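# Remove stained block from standing row, close gap

## Task

Pull the yellow-brown stained block out of the row of on-edge blocks and lay it flat on an empty part of the bench, clear of the row; then push the row together so the grey blocks once again stand touching face to face.

## Robot and tools

Robot: two arms, left_arm (base near y +0.347 m) and right_arm (base near y -0.274 m), each ending in a five-finger hand: a left hand on left_arm, a right hand on right_arm. Both bases sit a little above the table top and are almost unrotated. A camera stand behind the arms is fixed.

Frame: the scene frame has its origin at table-top height, midway between the nominal bases. +x goes out over the table, +z up, and left_arm is on the +y side; image left/right does not match arm names. Every position (metres), orientation (quat_wxyz) and offset uses these axes.

Hand point: a point 0.05 m in front of the palm and 0.15 m out from the wrist flange. Its +z runs along the straight fingers, +y out of the palm, +x across the palm away from the thumb on the right hand and toward the thumb on the left hand. Straight fingertips reach about 0.06-0.07 m past the point and lie 0.06 m behind it (-y). A bracket on the little-finger side of the wrist can strike objects. Arms track commands loosely: resting 1-3 cm (sometimes 5 cm) short, usually low, is normal and not evidence of contact. If it stays short, send the remaining distance as a new offset.

A row (28 numbers, all in [-1, 1], both arms always included): left_arm dx, dy, dz, rx, ry, rz; left hand little, ring, middle, index, thumb_bend, thumb_turn, force_limit, speed; then the same 14 for right_arm. The six pose numbers are an offset, not a pose: a shift from that arm's current Hand target along scene axes, where 1.0 = 0.6 m for dx, dy, dz and 180 degrees for rx, ry, rz (one rotation vector, turning about the Hand target's position). Six zeros re-request the current Hand target. The six finger numbers are absolute targets: +1 open/straight, -1 closed; thumb_turn -1 puts the thumb opposite the fingers, +1 beside the palm. force_limit maps -1..+1 to about 0..10 N at the fingertip (15 N for thumb motors); speed rises from near zero at -1 to full at +0.48 and above. There is no 'unchanged' value: to leave a hand alone, resend the last eight numbers you sent for it (or, if none yet, its hand_measured six plus hand_force_limit and hand_speed). A thumb-in-front grasp holds things about 0.035-0.065 m thick; close at speed -0.94 or below for a gentle grip. Orientation commands are clipped to 40 degrees from the measured orientation each step.

Tools:
- execute_actions(actions, cameras): actions is a list of actions, each a table of up to 15 rows, one per 1/30 s step; a short table holds its final row. Every row in an action is measured from the Hand target at that action's start, and each new action starts from wherever the Hand target then is, so a repeated offset keeps moving. Images come only with an empty actions list (all cameras by default) or when cameras names them.
- move(target, speed, blend, blocking, cameras): target is one 28-number row or up to 15 rows; all offsets count from the same starting Hand targets, not from the previous row. speed is m/s, 0.002 to 4.3, default 0.25 (turns up to twice that in rad/s), one value or one per row. blend (m) rounds corners between rows; 0 stops at each. Paths are straight, avoid nothing, end together and are capped at 10 s. Avoid passing close to an arm's own base. blocking=false returns early while motion continues. The extra 'move:' line reports the ending (done, off_target, moving, held, fault) and limits (paced = pose clipped, held = steps withheld).
- wait(seconds 0-10, cameras): lets time pass holding commands; a running move continues.
- stop(cameras): brakes a running move.
- zoom_image(camera, region [x0,y0,x1,y1] pixels, at most 504x504): enlarges part of the newest image from cam_high, cam_low, cam_left_wrist or cam_right_wrist (all 672x504).
- show_instructions(): shows the reference images.
- finished_scene(scene=1): ends the scene permanently.

Results: per arm, end_effector_position and end_effector_quat_wxyz, Hand target (the origin for the next offsets), joint positions, velocities (may read 'within noise'), torques (include gravity; joints 3 and 4 wrap at ±28 N m), motor temperatures. Per hand, hand_measured, hand_stopped_by (moving, target, force, stalled, fault) and hand_load_n (positive = finger being pushed open), in the six-motor order. A lost grip shows as load falling near 0. Action calls also list positions at some steps.

Cautions: nothing may fall or be left off the table. Do not drop pieces, release them while moving, slam, or shove fixed or heavy items; fast moves and targets well past contact press harder. Keep the two arms and hands from touching each other, including one hand closing on the other's fingers. Avoid overloading fingers by twisting or swinging loads. An arm blocked by something keeps pushing until commanded back past its hand point. Holding loads, stretching out or pushing against the unreachable heats motors; a MOTOR HOT line warns, and at 100 °C that arm goes limp for 30-60 s. Loose objects may occasionally get nudged by outside pushes, so check the final state with cameras before finishing.

Each tool is called by a JSON object that holds its "fn" and its "kwargs", one argument or row to a line.

Reference images:

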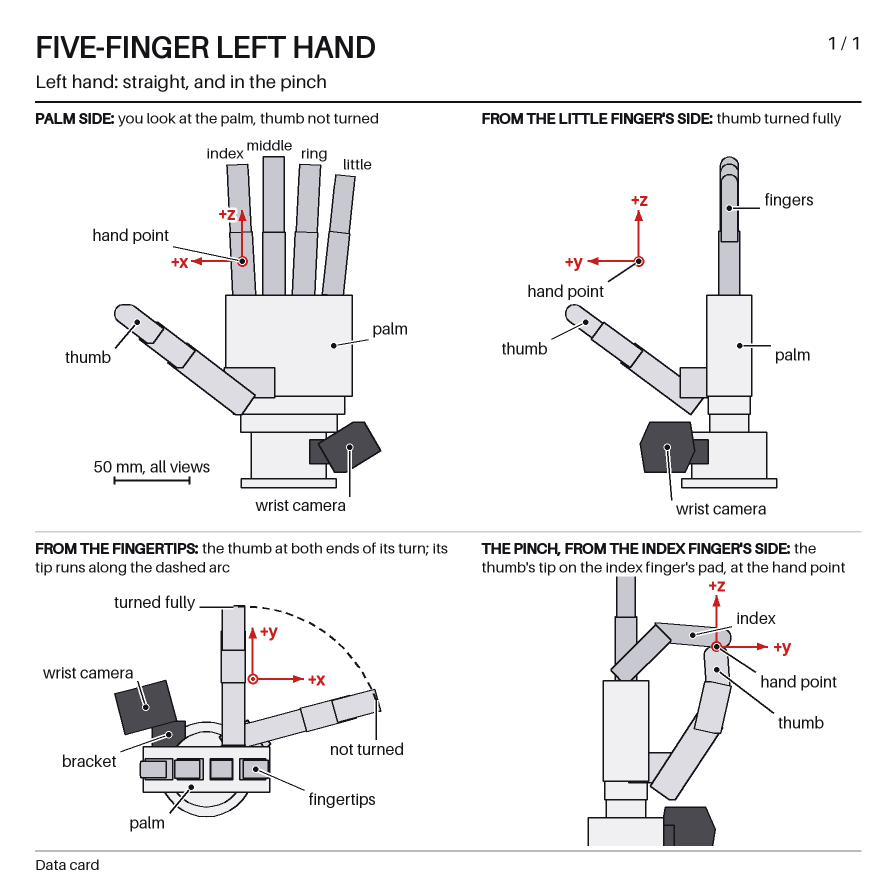

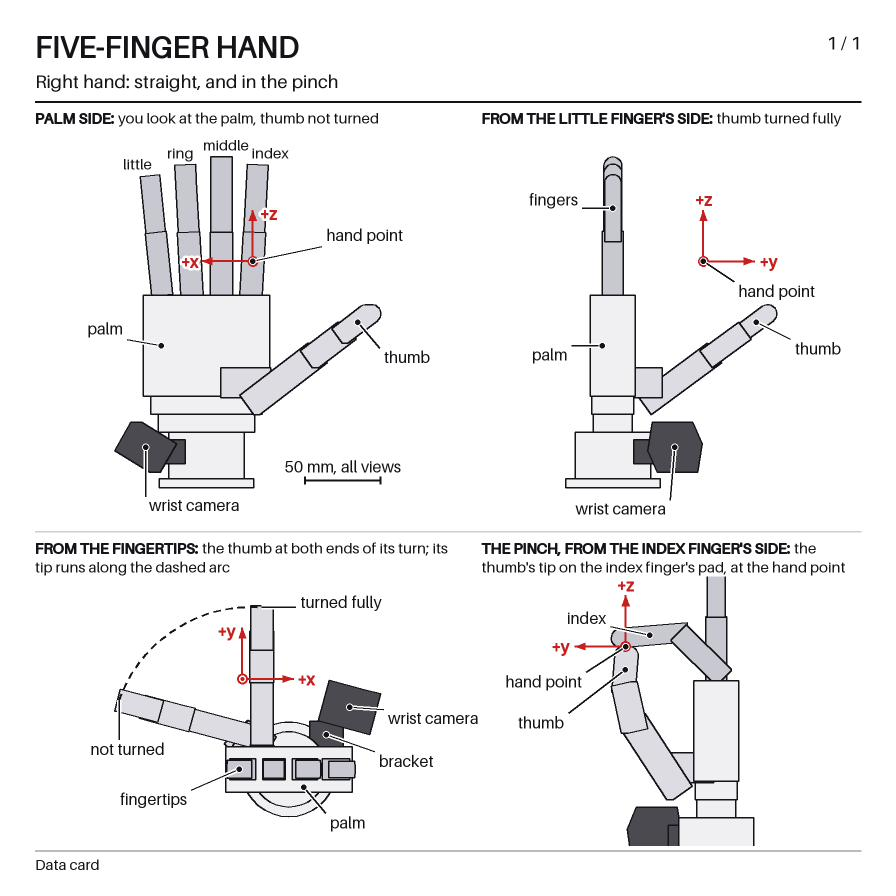

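## Session

{"fn": "execute_actions", "kwargs": {
  "actions": []
}}

Scene clock: 0.00 s.
left_arm: end_effector_position=(+0.2802, +0.1840, +0.0987) hand_measured=(+1.000, +1.000, +1.000, +1.000, +1.000, +1.000) hand_load_n=(+0.0, +0.0, +0.0, +0.0, +0.0, +0.0) hand_stopped_by=(target, target, target, target, target, target) hand_force_limit=0.00 hand_speed=-0.80 end_effector_quat_wxyz=(+0.157, -0.399, +0.764, -0.483) | right_arm: end_effector_position=(+0.5598, +0.0632, +0.2838) hand_measured=(+1.000, +1.000, +1.000, +1.000, +1.000, +1.000) hand_load_n=(+0.0, +0.0, +0.0, +0.0, +0.0, +0.0) hand_stopped_by=(target, target, target, target, target, target) hand_force_limit=0.00 hand_speed=-0.80 end_effector_quat_wxyz=(+0.051, +0.886, +0.316, +0.335)
Joint positions: left_arm=[-0.178 0.975 0.275 0.101 0.537 0.168] | right_arm=[0.809 1.642 1.539 -0.866 0.364 -1.586]
Joint velocities: within noise
Joint torques (N m): no reading
Motor temperatures (°C): left_arm=[27 31 25 24 28 25] | right_arm=[27 28 24 27 26 24]
Heat: left arm: hottest shoulder 31 °C; right arm: hottest shoulder 28 °C.
Hand target: left_arm +0.2893, +0.1826, +0.1082; +0.165, -0.394, +0.761, -0.489 | right_arm +0.5643, +0.0677, +0.2996; +0.044, +0.883, +0.311, +0.350

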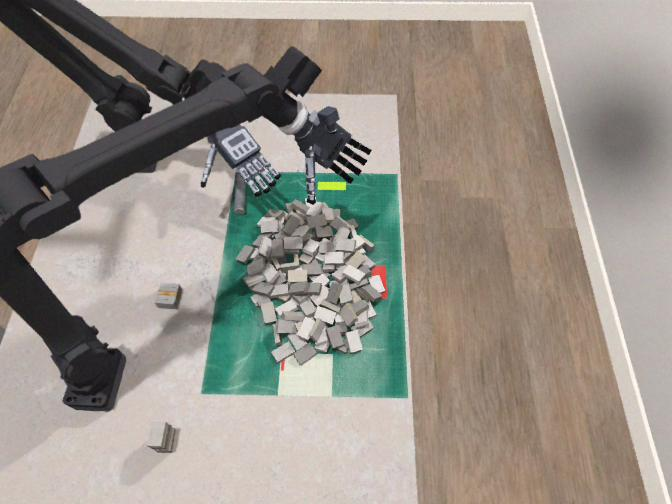

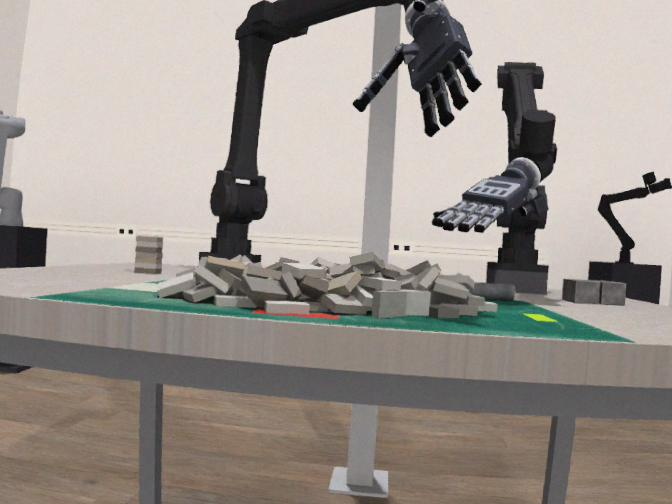

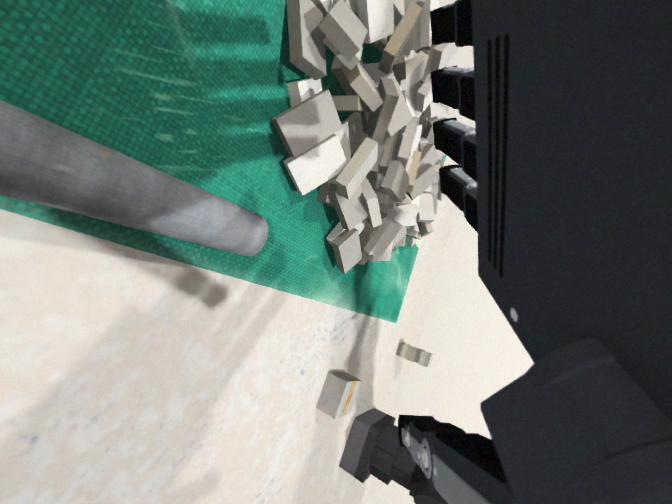

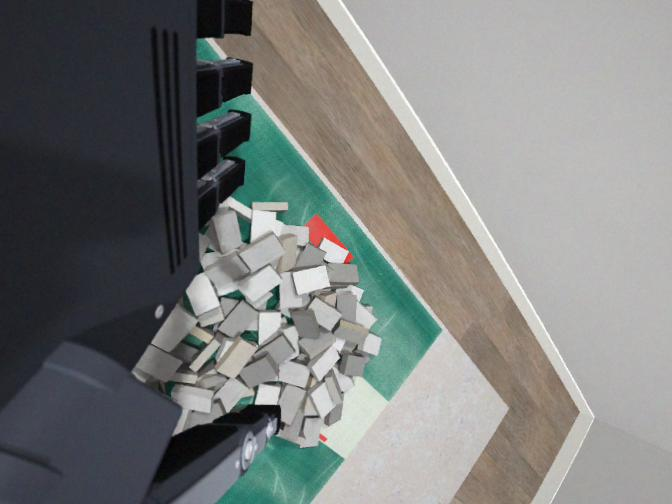

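{"fn": "zoom_image", "kwargs": {
  "camera": "cam_high",
  "region": [130, 260, 230, 335]
}}

{"fn": "zoom_image", "kwargs": {
  "camera": "cam_high",
  "region": [120, 400, 220, 475]
}}

{"fn": "zoom_image", "kwargs": {
  "camera": "cam_low",
  "region": [420, 200, 672, 340]
}}

{"fn": "zoom_image", "kwargs": {
  "camera": "cam_high",
  "region": [0, 50, 340, 305]
}}

{"fn": "zoom_image", "kwargs": {
  "camera": "cam_left_wrist",
  "region": [290, 320, 470, 455]
}}

Scaled by 5.040 from the camera's 672x504 image, which has a finer 960x720 frame.

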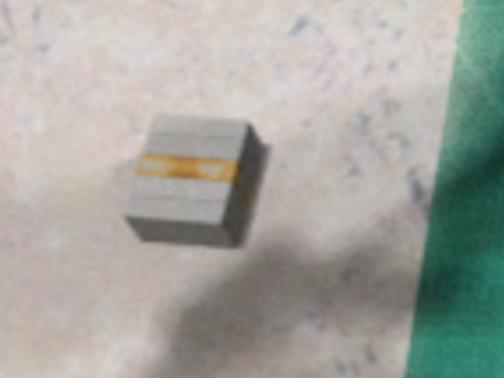

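Scaled by 5.040 from the camera's 672x504 image, which has a finer 960x720 frame.

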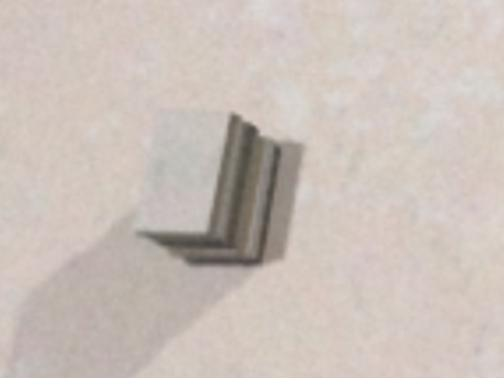

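Scaled by 2.000 from the camera's 672x504 image, which has a finer 960x720 frame.

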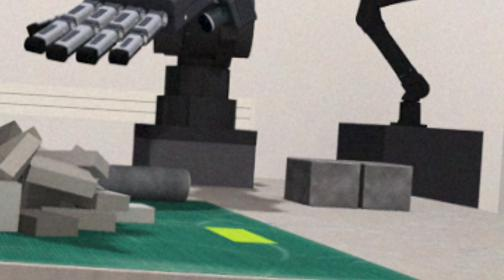

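Scaled by 1.482 from the camera's 672x504 image, which has a finer 960x720 frame.

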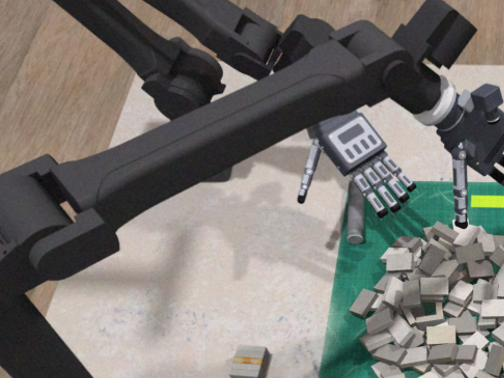

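Scaled by 2.800 from the camera's 672x504 image, which has a finer 960x720 frame.

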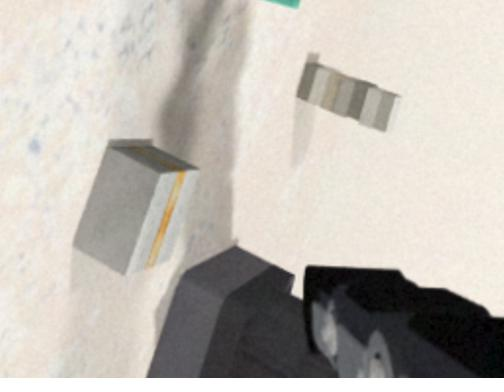

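{"fn": "move", "kwargs": {
  "target": [-0.0155, -0.0043, 0.2867, 0.1555, 0.3138, 0.1761, 1, 1, 1, 1, 1, 1, 0, -0.8, -0.3405, -0.4462, -0.033, 0.2239, 0.1739, -0.6784, 1, 1, 1, 1, 1, 1, 0, -0.8],
  "speed": 0.35,
  "cameras": ["all"]
}}

Scene clock: 15.97 s.
left_arm: end_effector_position=(+0.2675, +0.1883, +0.2694) hand_measured=(+1.000, +1.000, +1.000, +1.000, +1.000, +1.000) hand_load_n=(+0.0, +0.0, +0.0, +0.0, +0.0, +0.0) hand_stopped_by=(target, target, target, target, target, target) hand_force_limit=0.00 hand_speed=-0.80 end_effector_quat_wxyz=(+0.005, +0.705, -0.709, -0.009) | right_arm: end_effector_position=(+0.3649, -0.1968, +0.2742) hand_measured=(+1.000, +1.000, +1.000, +1.000, +1.000, +1.000) hand_load_n=(+0.0, +0.0, +0.0, +0.0, +0.0, +0.0) hand_stopped_by=(target, target, target, target, target, target) hand_force_limit=0.00 hand_speed=-0.80 end_effector_quat_wxyz=(+0.004, +0.715, -0.699, -0.002)
Joint positions: left_arm=[-0.386 1.3 1.239 -1.531 0.003 -0.353] | right_arm=[0.152 1.353 1.346 -1.572 0.002 0.103]
Joint torques (N m): left_arm=[1.49 -5.83 11.18 -0.25 -0.09 0.02] | right_arm=[-2.2 -10.11 8.03 -0.12 -0.14 0.22]
Heat: left arm: hottest shoulder 31 °C; right arm: hottest shoulder 28 °C.
Hand target: left_arm +0.2799, +0.1801, +0.2800; +0.000, +0.707, -0.707, -0.001 | right_arm +0.3600, -0.2000, +0.2798; +0.000, +0.707, -0.707, +0.000
Off the commanded pose: left_arm 0.018 m, 1 deg | right_arm 0.008 m, 1 deg.
move: off_target (left_arm)

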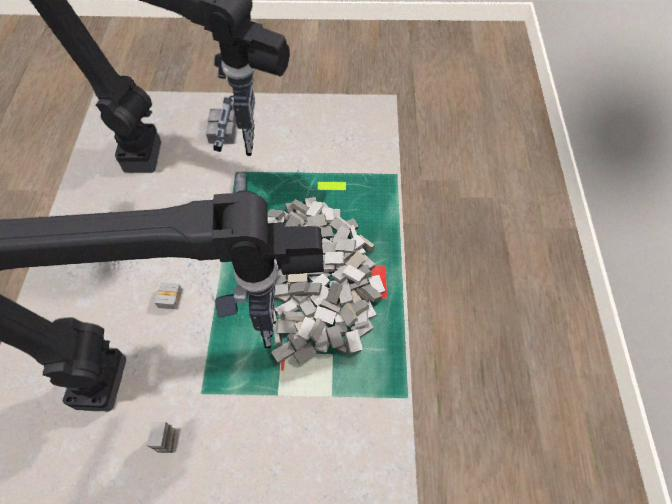

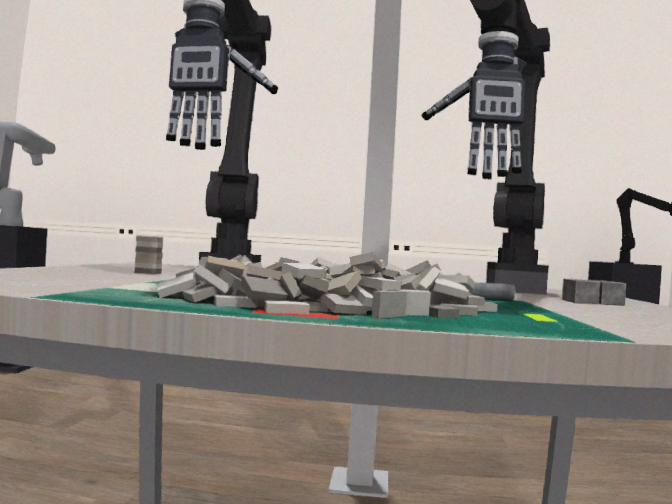

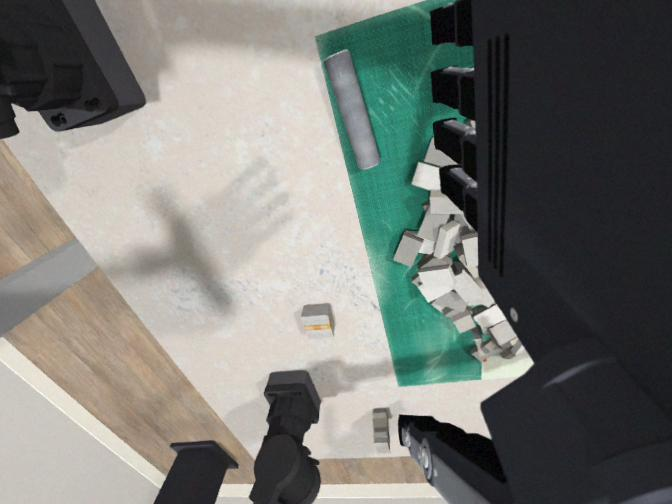

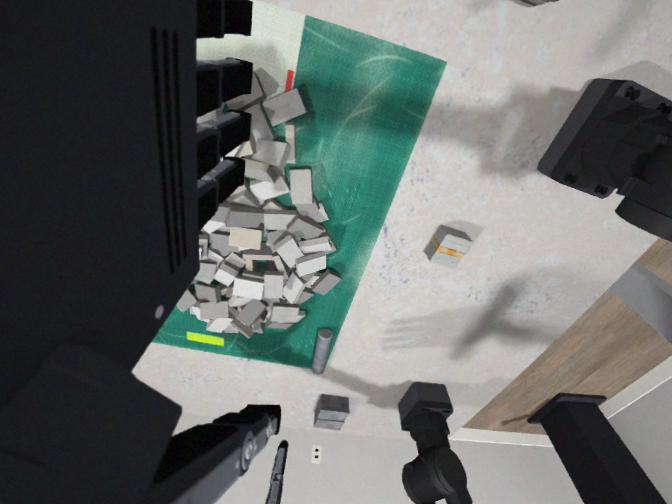

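{"fn": "zoom_image", "kwargs": {
  "camera": "cam_right_wrist",
  "region": [410, 205, 490, 285]
}}

{"fn": "zoom_image", "kwargs": {
  "camera": "cam_left_wrist",
  "region": [280, 280, 360, 360]
}}

{"fn": "zoom_image", "kwargs": {
  "camera": "cam_high",
  "region": [140, 265, 200, 325]
}}

Scaled by 6.300 from the camera's 672x504 image, which has a finer 960x720 frame.

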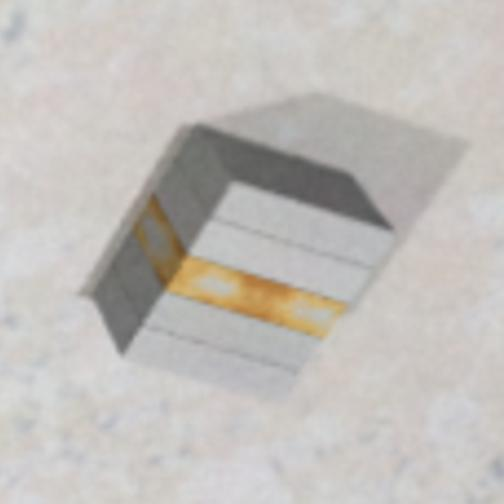

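Scaled by 6.300 from the camera's 672x504 image, which has a finer 960x720 frame.

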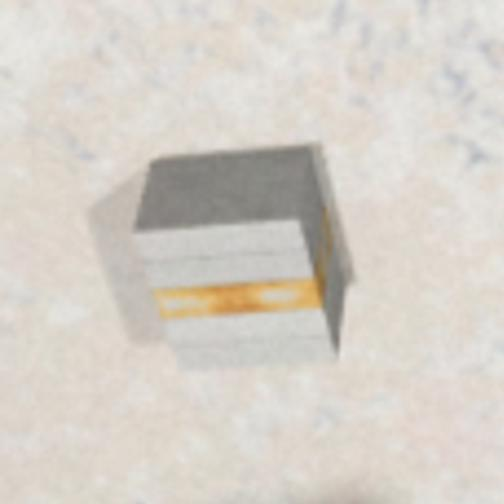

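Scaled by 8.400 from the camera's 672x504 image, which has a finer 960x720 frame.

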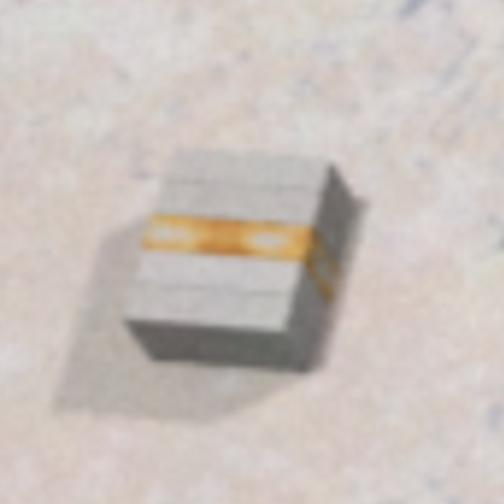

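{"fn": "move", "kwargs": {
  "target": [-0.3832, -0.4335, -0.1333, 0, 0, 0, 1, 1, 1, 1, 1, 1, 0, -0.8, 0, 0, 0, 0, 0, 0, 1, 1, 1, 1, 1, 1, 0, -0.8],
  "speed": 0.25,
  "cameras": ["all"]
}}

Scene clock: 38.63 s.
left_arm: end_effector_position=(+0.0446, -0.0599, +0.1903) hand_measured=(+1.000, +1.000, +1.000, +1.000, +1.000, +1.000) hand_load_n=(+0.0, +0.0, +0.0, +0.0, +0.0, +0.0) hand_stopped_by=(target, target, target, target, target, target) hand_force_limit=0.00 hand_speed=-0.80 end_effector_quat_wxyz=(-0.007, +0.703, -0.711, -0.017) | right_arm: end_effector_position=(+0.3649, -0.1968, +0.2742) hand_measured=(+1.000, +1.000, +1.000, +1.000, +1.000, +1.000) hand_load_n=(+0.0, +0.0, +0.0, +0.0, -0.5, +0.0) hand_stopped_by=(target, target, target, target, target, target) hand_force_limit=0.00 hand_speed=-0.80 end_effector_quat_wxyz=(+0.004, +0.715, -0.699, -0.002)
Joint positions: left_arm=[-1.298 1.429 1.157 -1.335 0.003 -1.259] | right_arm=[0.152 1.353 1.346 -1.572 0.002 0.104]
Joint torques (N m): left_arm=[1.38 -7.53 10.5 0.28 -0.06 0] | right_arm=[-1.26 -9.88 8.09 -0.2 -0.11 0.2]
Motor temperatures (°C): left_arm=[27 31 30 24 28 25] | right_arm=[27 28 26 27 26 24]
Heat: left arm: hottest shoulder 31 °C; right arm: hottest shoulder 28 °C.
Hand target: left_arm +0.0501, -0.0800, +0.2001; +0.000, +0.707, -0.707, +0.000 | right_arm +0.3600, -0.2000, +0.2798; +0.000, +0.707, -0.707, +0.000
Off the commanded pose: left_arm 0.023 m, 2 deg | right_arm 0.008 m, 1 deg.
move: off_target (left_arm)

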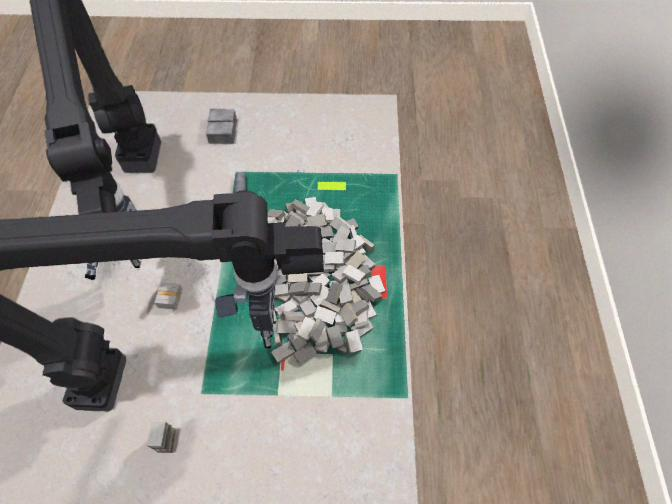

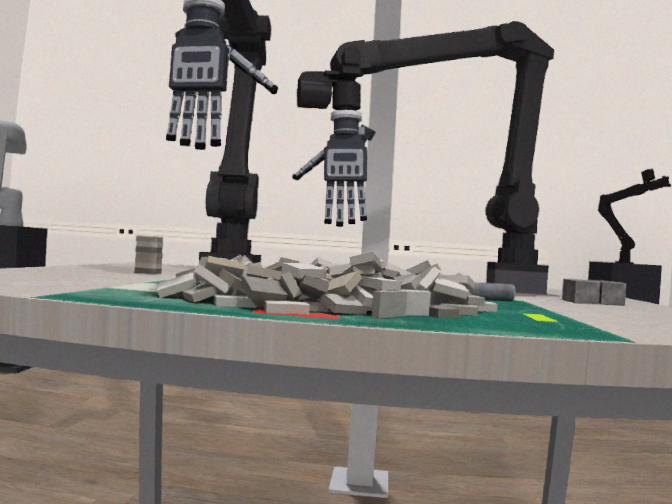

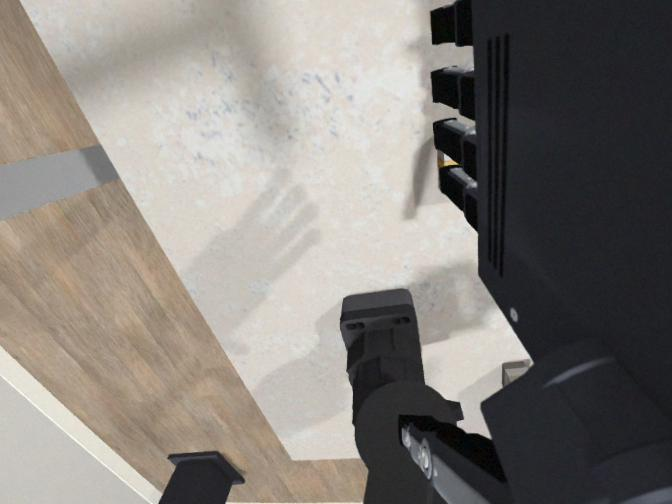

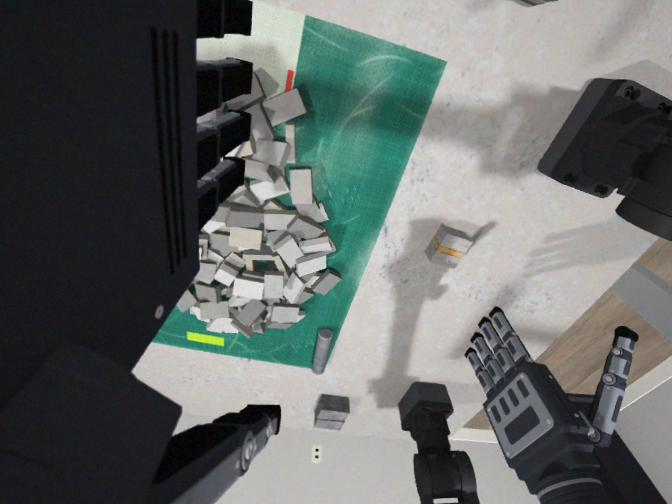

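{"fn": "zoom_image", "kwargs": {
  "camera": "cam_high",
  "region": [70, 190, 210, 330]
}}

{"fn": "zoom_image", "kwargs": {
  "camera": "cam_right_wrist",
  "region": [400, 200, 540, 340]
}}

{"fn": "zoom_image", "kwargs": {
  "camera": "cam_left_wrist",
  "region": [380, 80, 500, 230]
}}

Scaled by 3.600 from the camera's 672x504 image, which has a finer 960x720 frame.

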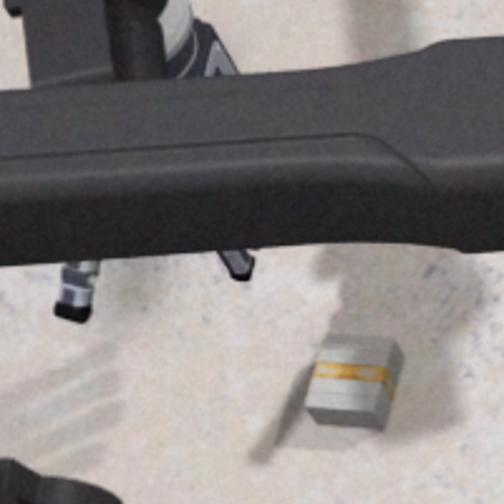

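Scaled by 3.600 from the camera's 672x504 image, which has a finer 960x720 frame.

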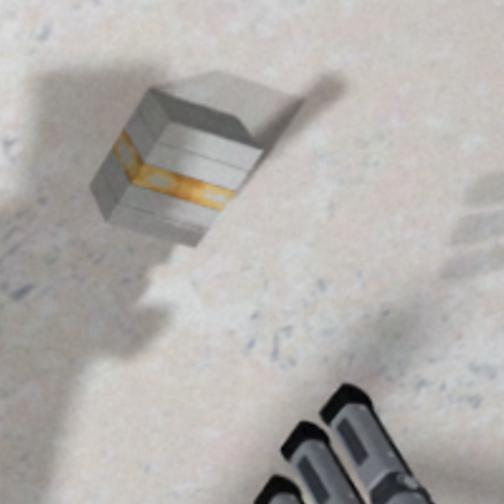

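Scaled by 3.360 from the camera's 672x504 image, which has a finer 960x720 frame.

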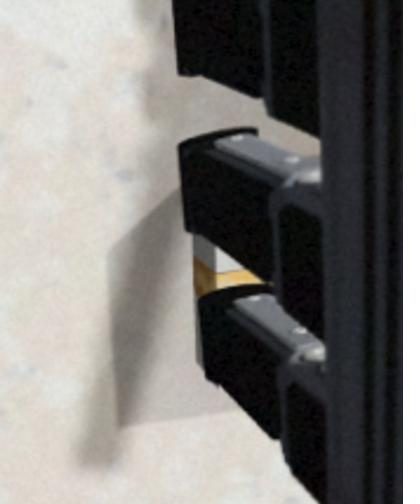

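{"fn": "move", "kwargs": {
  "target": [-0.0168, -0.03, -0.1002, 0, 0, 0, 1, 1, 1, 1, 1, 1, 0, -0.8, -0.1833, -0.3667, -0.05, 0, 0, 0, 1, 1, 1, 1, 1, 1, 0, -0.8],
  "speed": 0.2,
  "cameras": ["all"]
}}

Scene clock: 43.40 s.
left_arm: end_effector_position=(+0.0431, -0.0963, +0.1504) hand_measured=(+1.000, +1.000, +1.000, +1.000, +1.000, +1.000) hand_load_n=(+0.0, +0.0, +0.0, +0.0, +0.0, +0.0) hand_stopped_by=(target, target, target, target, target, target) hand_force_limit=0.00 hand_speed=-0.80 end_effector_quat_wxyz=(+0.005, +0.705, -0.709, +0.006) | right_arm: end_effector_position=(+0.2508, -0.4160, +0.2490) hand_measured=(+1.000, +1.000, +1.000, +1.000, +1.000, +1.000) hand_load_n=(+0.0, +0.0, +0.0, +0.0, +0.0, -0.5) hand_stopped_by=(target, target, target, target, target, target) hand_force_limit=0.00 hand_speed=-0.80 end_effector_quat_wxyz=(+0.003, +0.708, -0.706, -0.008)
Joint positions: left_arm=[-1.327 1.515 1.139 -1.18 0.002 -1.295] | right_arm=[-0.544 1.184 1.131 -1.534 0.002 -0.571]
Joint torques (N m): left_arm=[1.96 -8.41 6.56 0.43 -0.08 -0.02] | right_arm=[-2.14 -7.24 8.38 0.43 -0.08 -0.07]
Heat: left arm: hottest shoulder 31 °C; right arm: hottest shoulder 28 °C.
Hand target: left_arm +0.0402, -0.0982, +0.1401; +0.000, +0.707, -0.707, +0.000 | right_arm +0.2500, -0.4200, +0.2498; +0.000, +0.707, -0.707, +0.000
Off the commanded pose: left_arm 0.011 m, 1 deg | right_arm 0.004 m, 1 deg.
move: off_target (left_arm)

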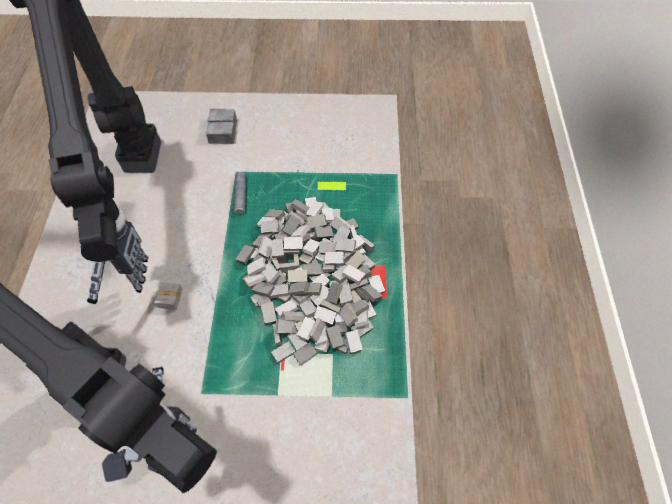

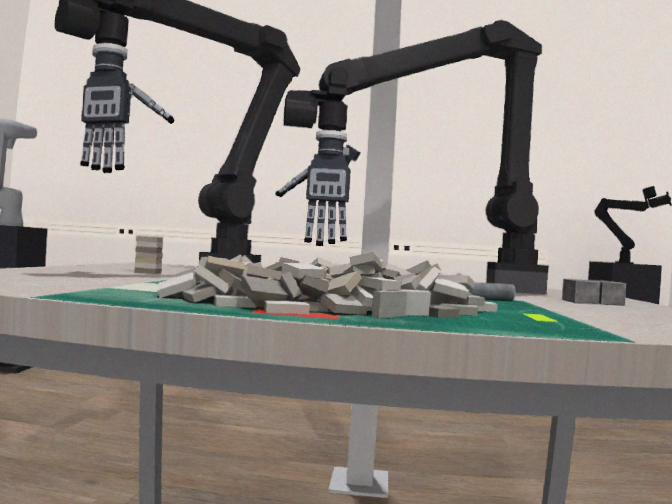

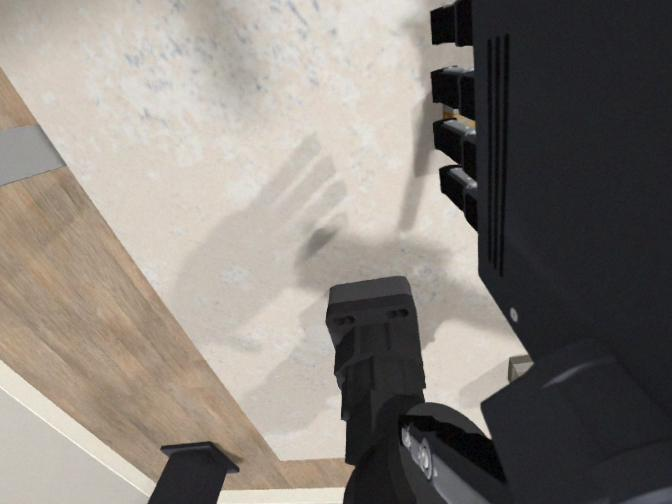

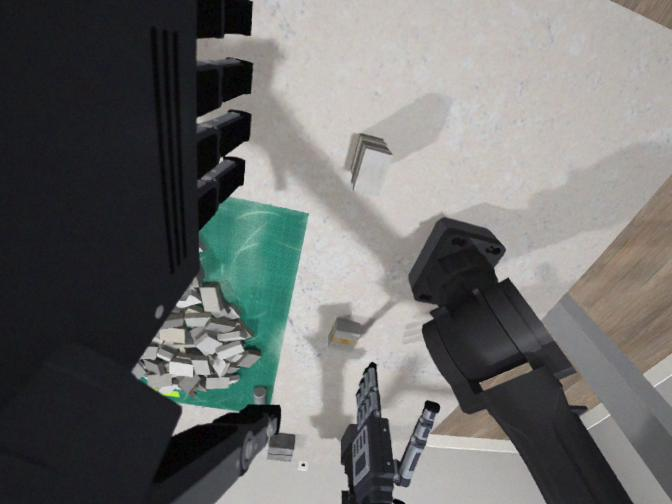

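{"fn": "zoom_image", "kwargs": {
  "camera": "cam_high",
  "region": [80, 220, 200, 320]
}}

{"fn": "zoom_image", "kwargs": {
  "camera": "cam_right_wrist",
  "region": [300, 290, 450, 440]
}}

{"fn": "zoom_image", "kwargs": {
  "camera": "cam_left_wrist",
  "region": [370, 60, 510, 230]
}}

Scaled by 4.200 from the camera's 672x504 image, which has a finer 960x720 frame.

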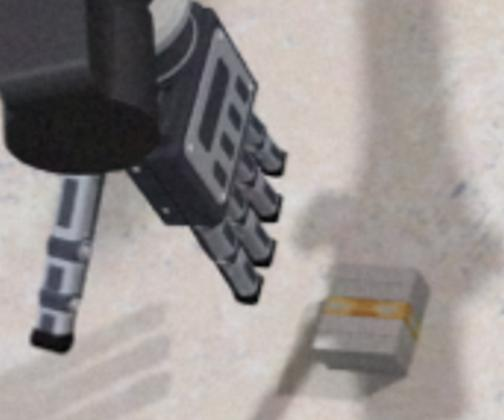

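Scaled by 3.360 from the camera's 672x504 image, which has a finer 960x720 frame.

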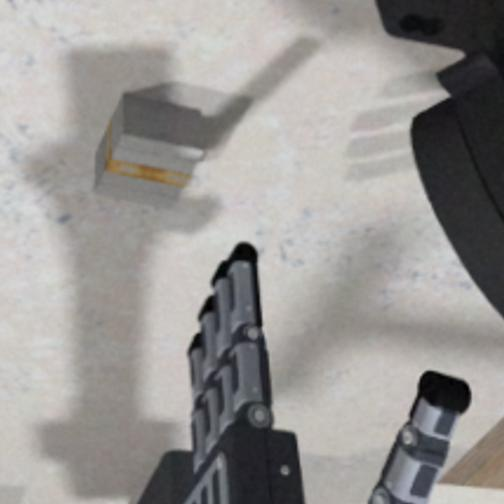

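Scaled by 2.965 from the camera's 672x504 image, which has a finer 960x720 frame.

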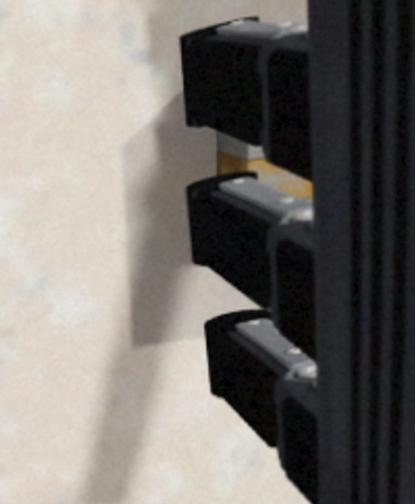

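{"fn": "move", "kwargs": {
  "target": [-0.0053, 0.0387, -0.0868, 0, 0, 0, 1, 1, 1, 1, 1, 1, 0, -0.8, 0, 0, 0, 0, 0, 0, 1, 1, 1, 1, 1, 1, 0, -0.8],
  "speed": 0.12,
  "cameras": ["all"]
}}

{"fn": "zoom_image", "kwargs": {
  "camera": "cam_high",
  "region": [100, 230, 200, 320]
}}

{"fn": "zoom_image", "kwargs": {
  "camera": "cam_right_wrist",
  "region": [310, 295, 420, 405]
}}

{"fn": "zoom_image", "kwargs": {
  "camera": "cam_left_wrist",
  "region": [370, 60, 510, 230]
}}

Scene clock: 47.20 s.
left_arm: end_effector_position=(+0.0372, -0.0751, +0.0975) hand_measured=(+1.000, +1.000, +1.000, +1.000, +1.000, +1.000) hand_load_n=(+0.0, +0.0, +0.0, +0.0, +0.0, +0.0) hand_stopped_by=(target, target, target, target, target, target) hand_force_limit=0.00 hand_speed=-0.80 end_effector_quat_wxyz=(+0.004, +0.705, -0.709, +0.006) | right_arm: end_effector_position=(+0.2508, -0.4160, +0.2490) hand_measured=(+1.000, +1.000, +1.000, +1.000, +1.000, +1.000) hand_load_n=(+0.0, +0.0, +0.0, +0.0, +0.0, +0.0) hand_stopped_by=(target, target, target, target, target, target) hand_force_limit=0.00 hand_speed=-0.80 end_effector_quat_wxyz=(+0.003, +0.708, -0.706, -0.008)
Joint positions: left_arm=[-1.327 1.525 0.996 -1.028 0.002 -1.295] | right_arm=[-0.544 1.184 1.131 -1.534 0.002 -0.572]
Joint torques (N m): left_arm=[2.26 -7.88 6.27 0.47 -0.08 0.05] | right_arm=[-2.14 -6.36 8.25 0.4 -0.11 -0.1]
Heat: left arm: hottest shoulder 32 °C; right arm: hottest shoulder 28 °C.
Hand target: left_arm +0.0369, -0.0748, +0.0879; +0.000, +0.707, -0.707, +0.000 | right_arm +0.2500, -0.4200, +0.2498; +0.000, +0.707, -0.707, +0.000
Off the commanded pose: left_arm 0.010 m, 1 deg | right_arm 0.004 m, 1 deg.
move: done

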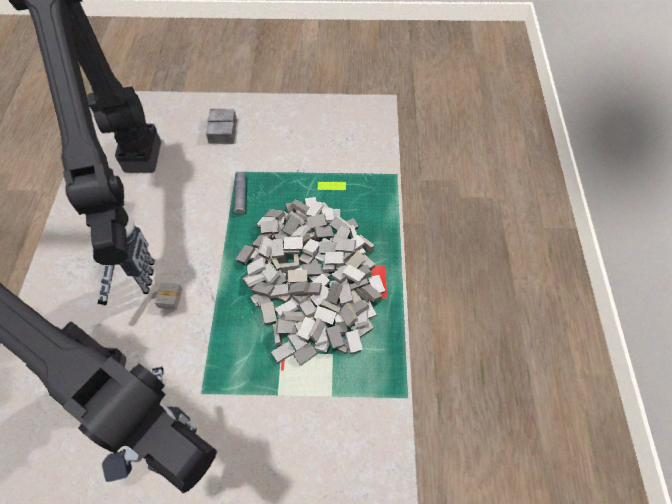

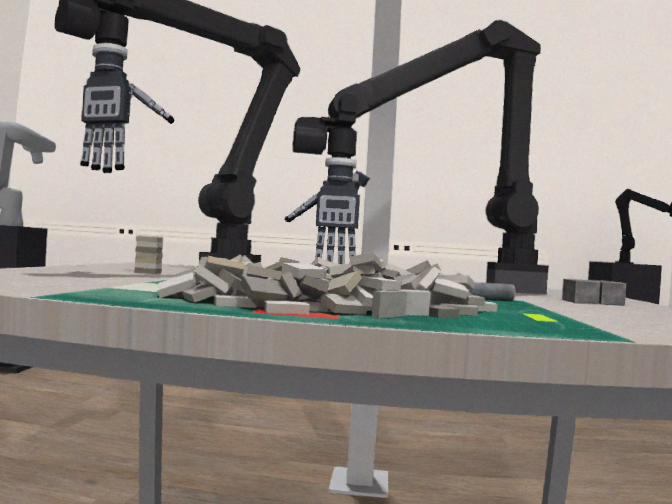

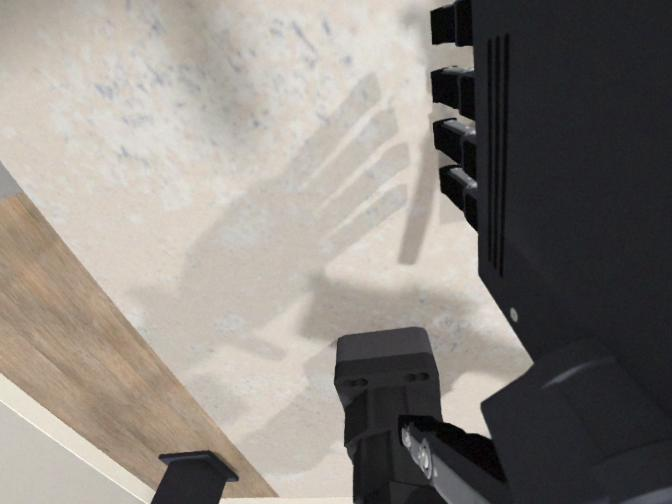

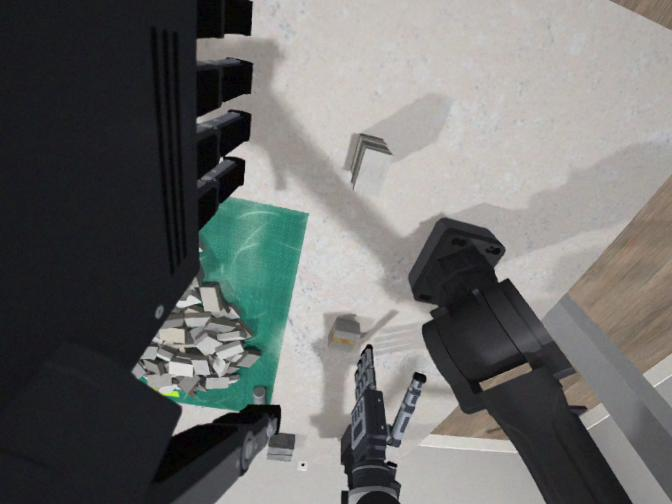

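Scaled by 5.040 from the camera's 672x504 image, which has a finer 960x720 frame.

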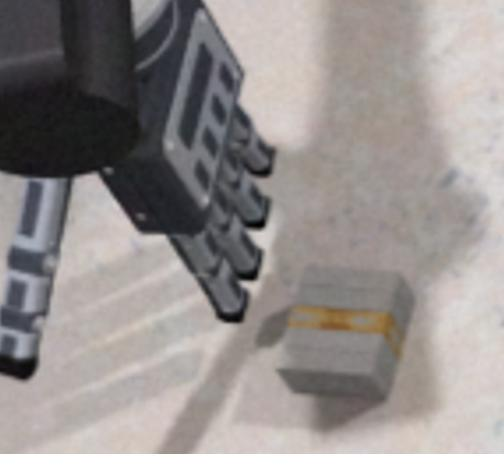

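Scaled by 4.582 from the camera's 672x504 image, which has a finer 960x720 frame.

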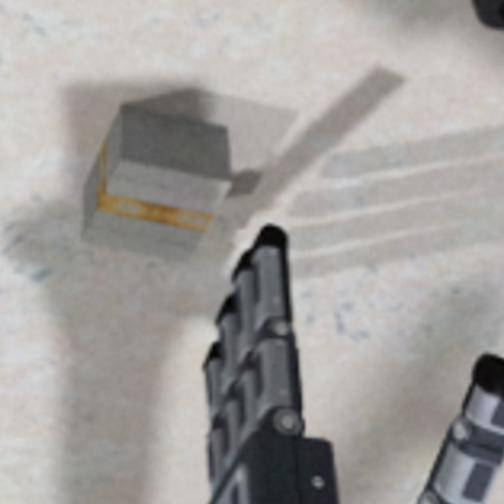

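Scaled by 2.965 from the camera's 672x504 image, which has a finer 960x720 frame.

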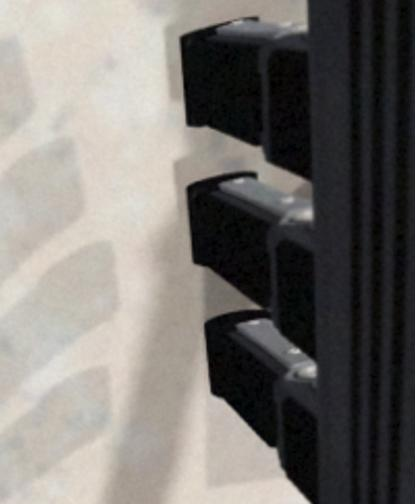

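{"fn": "move", "kwargs": {
  "target": [0, -0.0025, -0.0255, 0, 0, 0, 1, 1, 1, 1, 1, 1, 0, -0.8, 0, 0, 0, 0, 0, 0, 1, 1, 1, 1, 1, 1, 0, -0.8],
  "speed": 0.1,
  "cameras": ["all"]
}}

{"fn": "zoom_image", "kwargs": {
  "camera": "cam_high",
  "region": [100, 230, 200, 320]
}}

{"fn": "zoom_image", "kwargs": {
  "camera": "cam_right_wrist",
  "region": [310, 295, 420, 405]
}}

{"fn": "zoom_image", "kwargs": {
  "camera": "cam_left_wrist",
  "region": [370, 60, 510, 230]
}}

Scene clock: 51.37 s.
left_arm: end_effector_position=(+0.0377, -0.0770, +0.0825) hand_measured=(+1.000, +1.000, +1.000, +1.000, +1.000, +1.000) hand_load_n=(+0.0, +0.0, +0.0, +0.0, +0.0, +0.0) hand_stopped_by=(target, target, target, target, target, target) hand_force_limit=0.00 hand_speed=-0.80 end_effector_quat_wxyz=(+0.005, +0.705, -0.709, +0.006) | right_arm: end_effector_position=(+0.2508, -0.4160, +0.2490) hand_measured=(+1.000, +1.000, +1.000, +1.000, +1.000, +1.000) hand_load_n=(+0.0, +0.0, +0.0, +0.0, +0.0, +0.0) hand_stopped_by=(target, target, target, target, target, target) hand_force_limit=0.00 hand_speed=-0.80 end_effector_quat_wxyz=(+0.003, +0.708, -0.706, -0.008)
Joint positions: left_arm=[-1.327 1.551 0.981 -0.986 0.002 -1.295] | right_arm=[-0.544 1.184 1.131 -1.534 0.002 -0.572]
Joint torques (N m): left_arm=[1.9 -8.18 6.04 0.53 -0.06 0.03] | right_arm=[-1.85 -6.07 8.25 0.44 -0.09 -0.07]
Heat: left arm: hottest shoulder 32 °C; right arm: hottest shoulder 28 °C.
Hand target: left_arm +0.0369, -0.0764, +0.0727; +0.000, +0.707, -0.707, +0.000 | right_arm +0.2500, -0.4200, +0.2498; +0.000, +0.707, -0.707, +0.000
Off the commanded pose: left_arm 0.010 m, 1 deg | right_arm 0.004 m, 1 deg.
move: done

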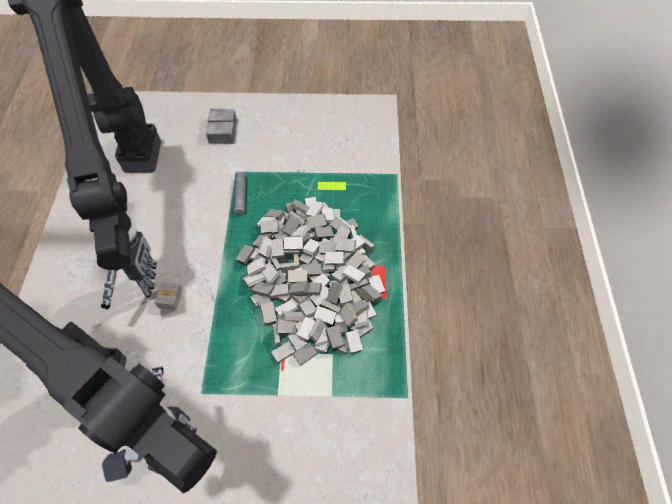

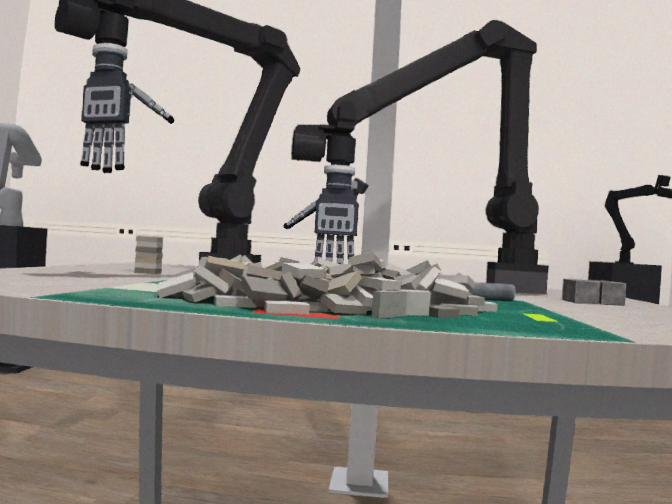

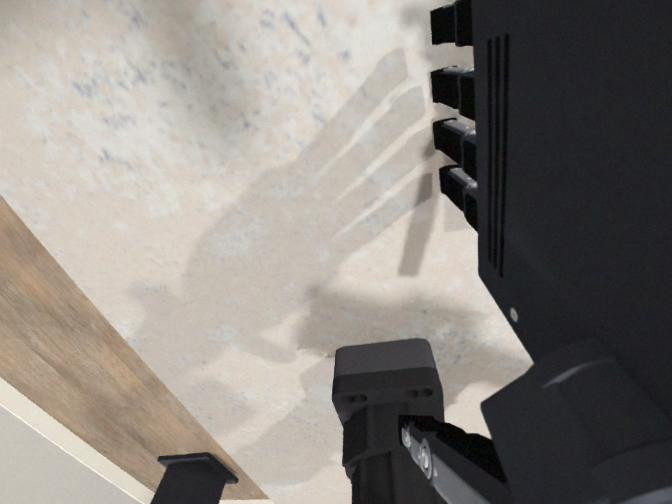

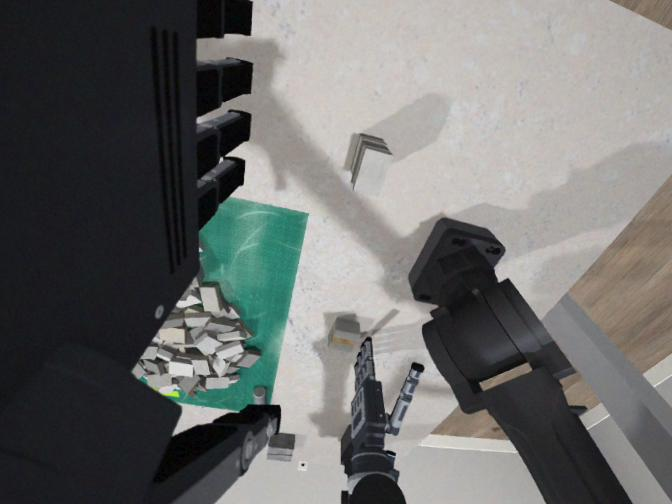

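Scaled by 5.040 from the camera's 672x504 image, which has a finer 960x720 frame.

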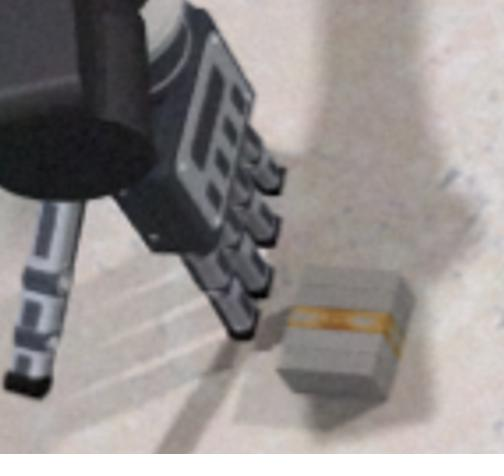

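Scaled by 4.582 from the camera's 672x504 image, which has a finer 960x720 frame.

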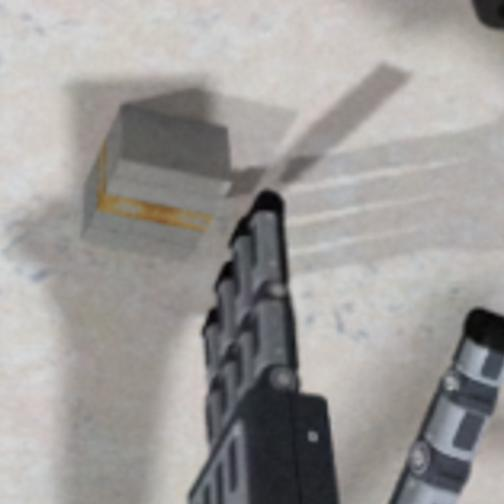

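Scaled by 2.965 from the camera's 672x504 image, which has a finer 960x720 frame.

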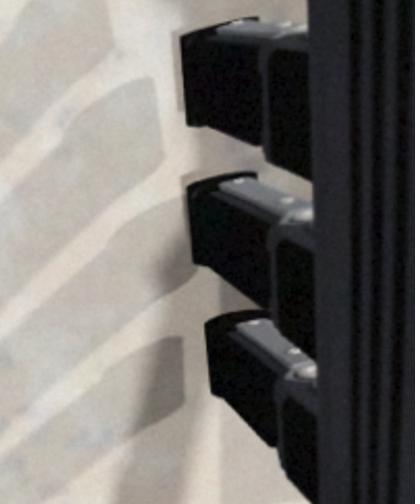

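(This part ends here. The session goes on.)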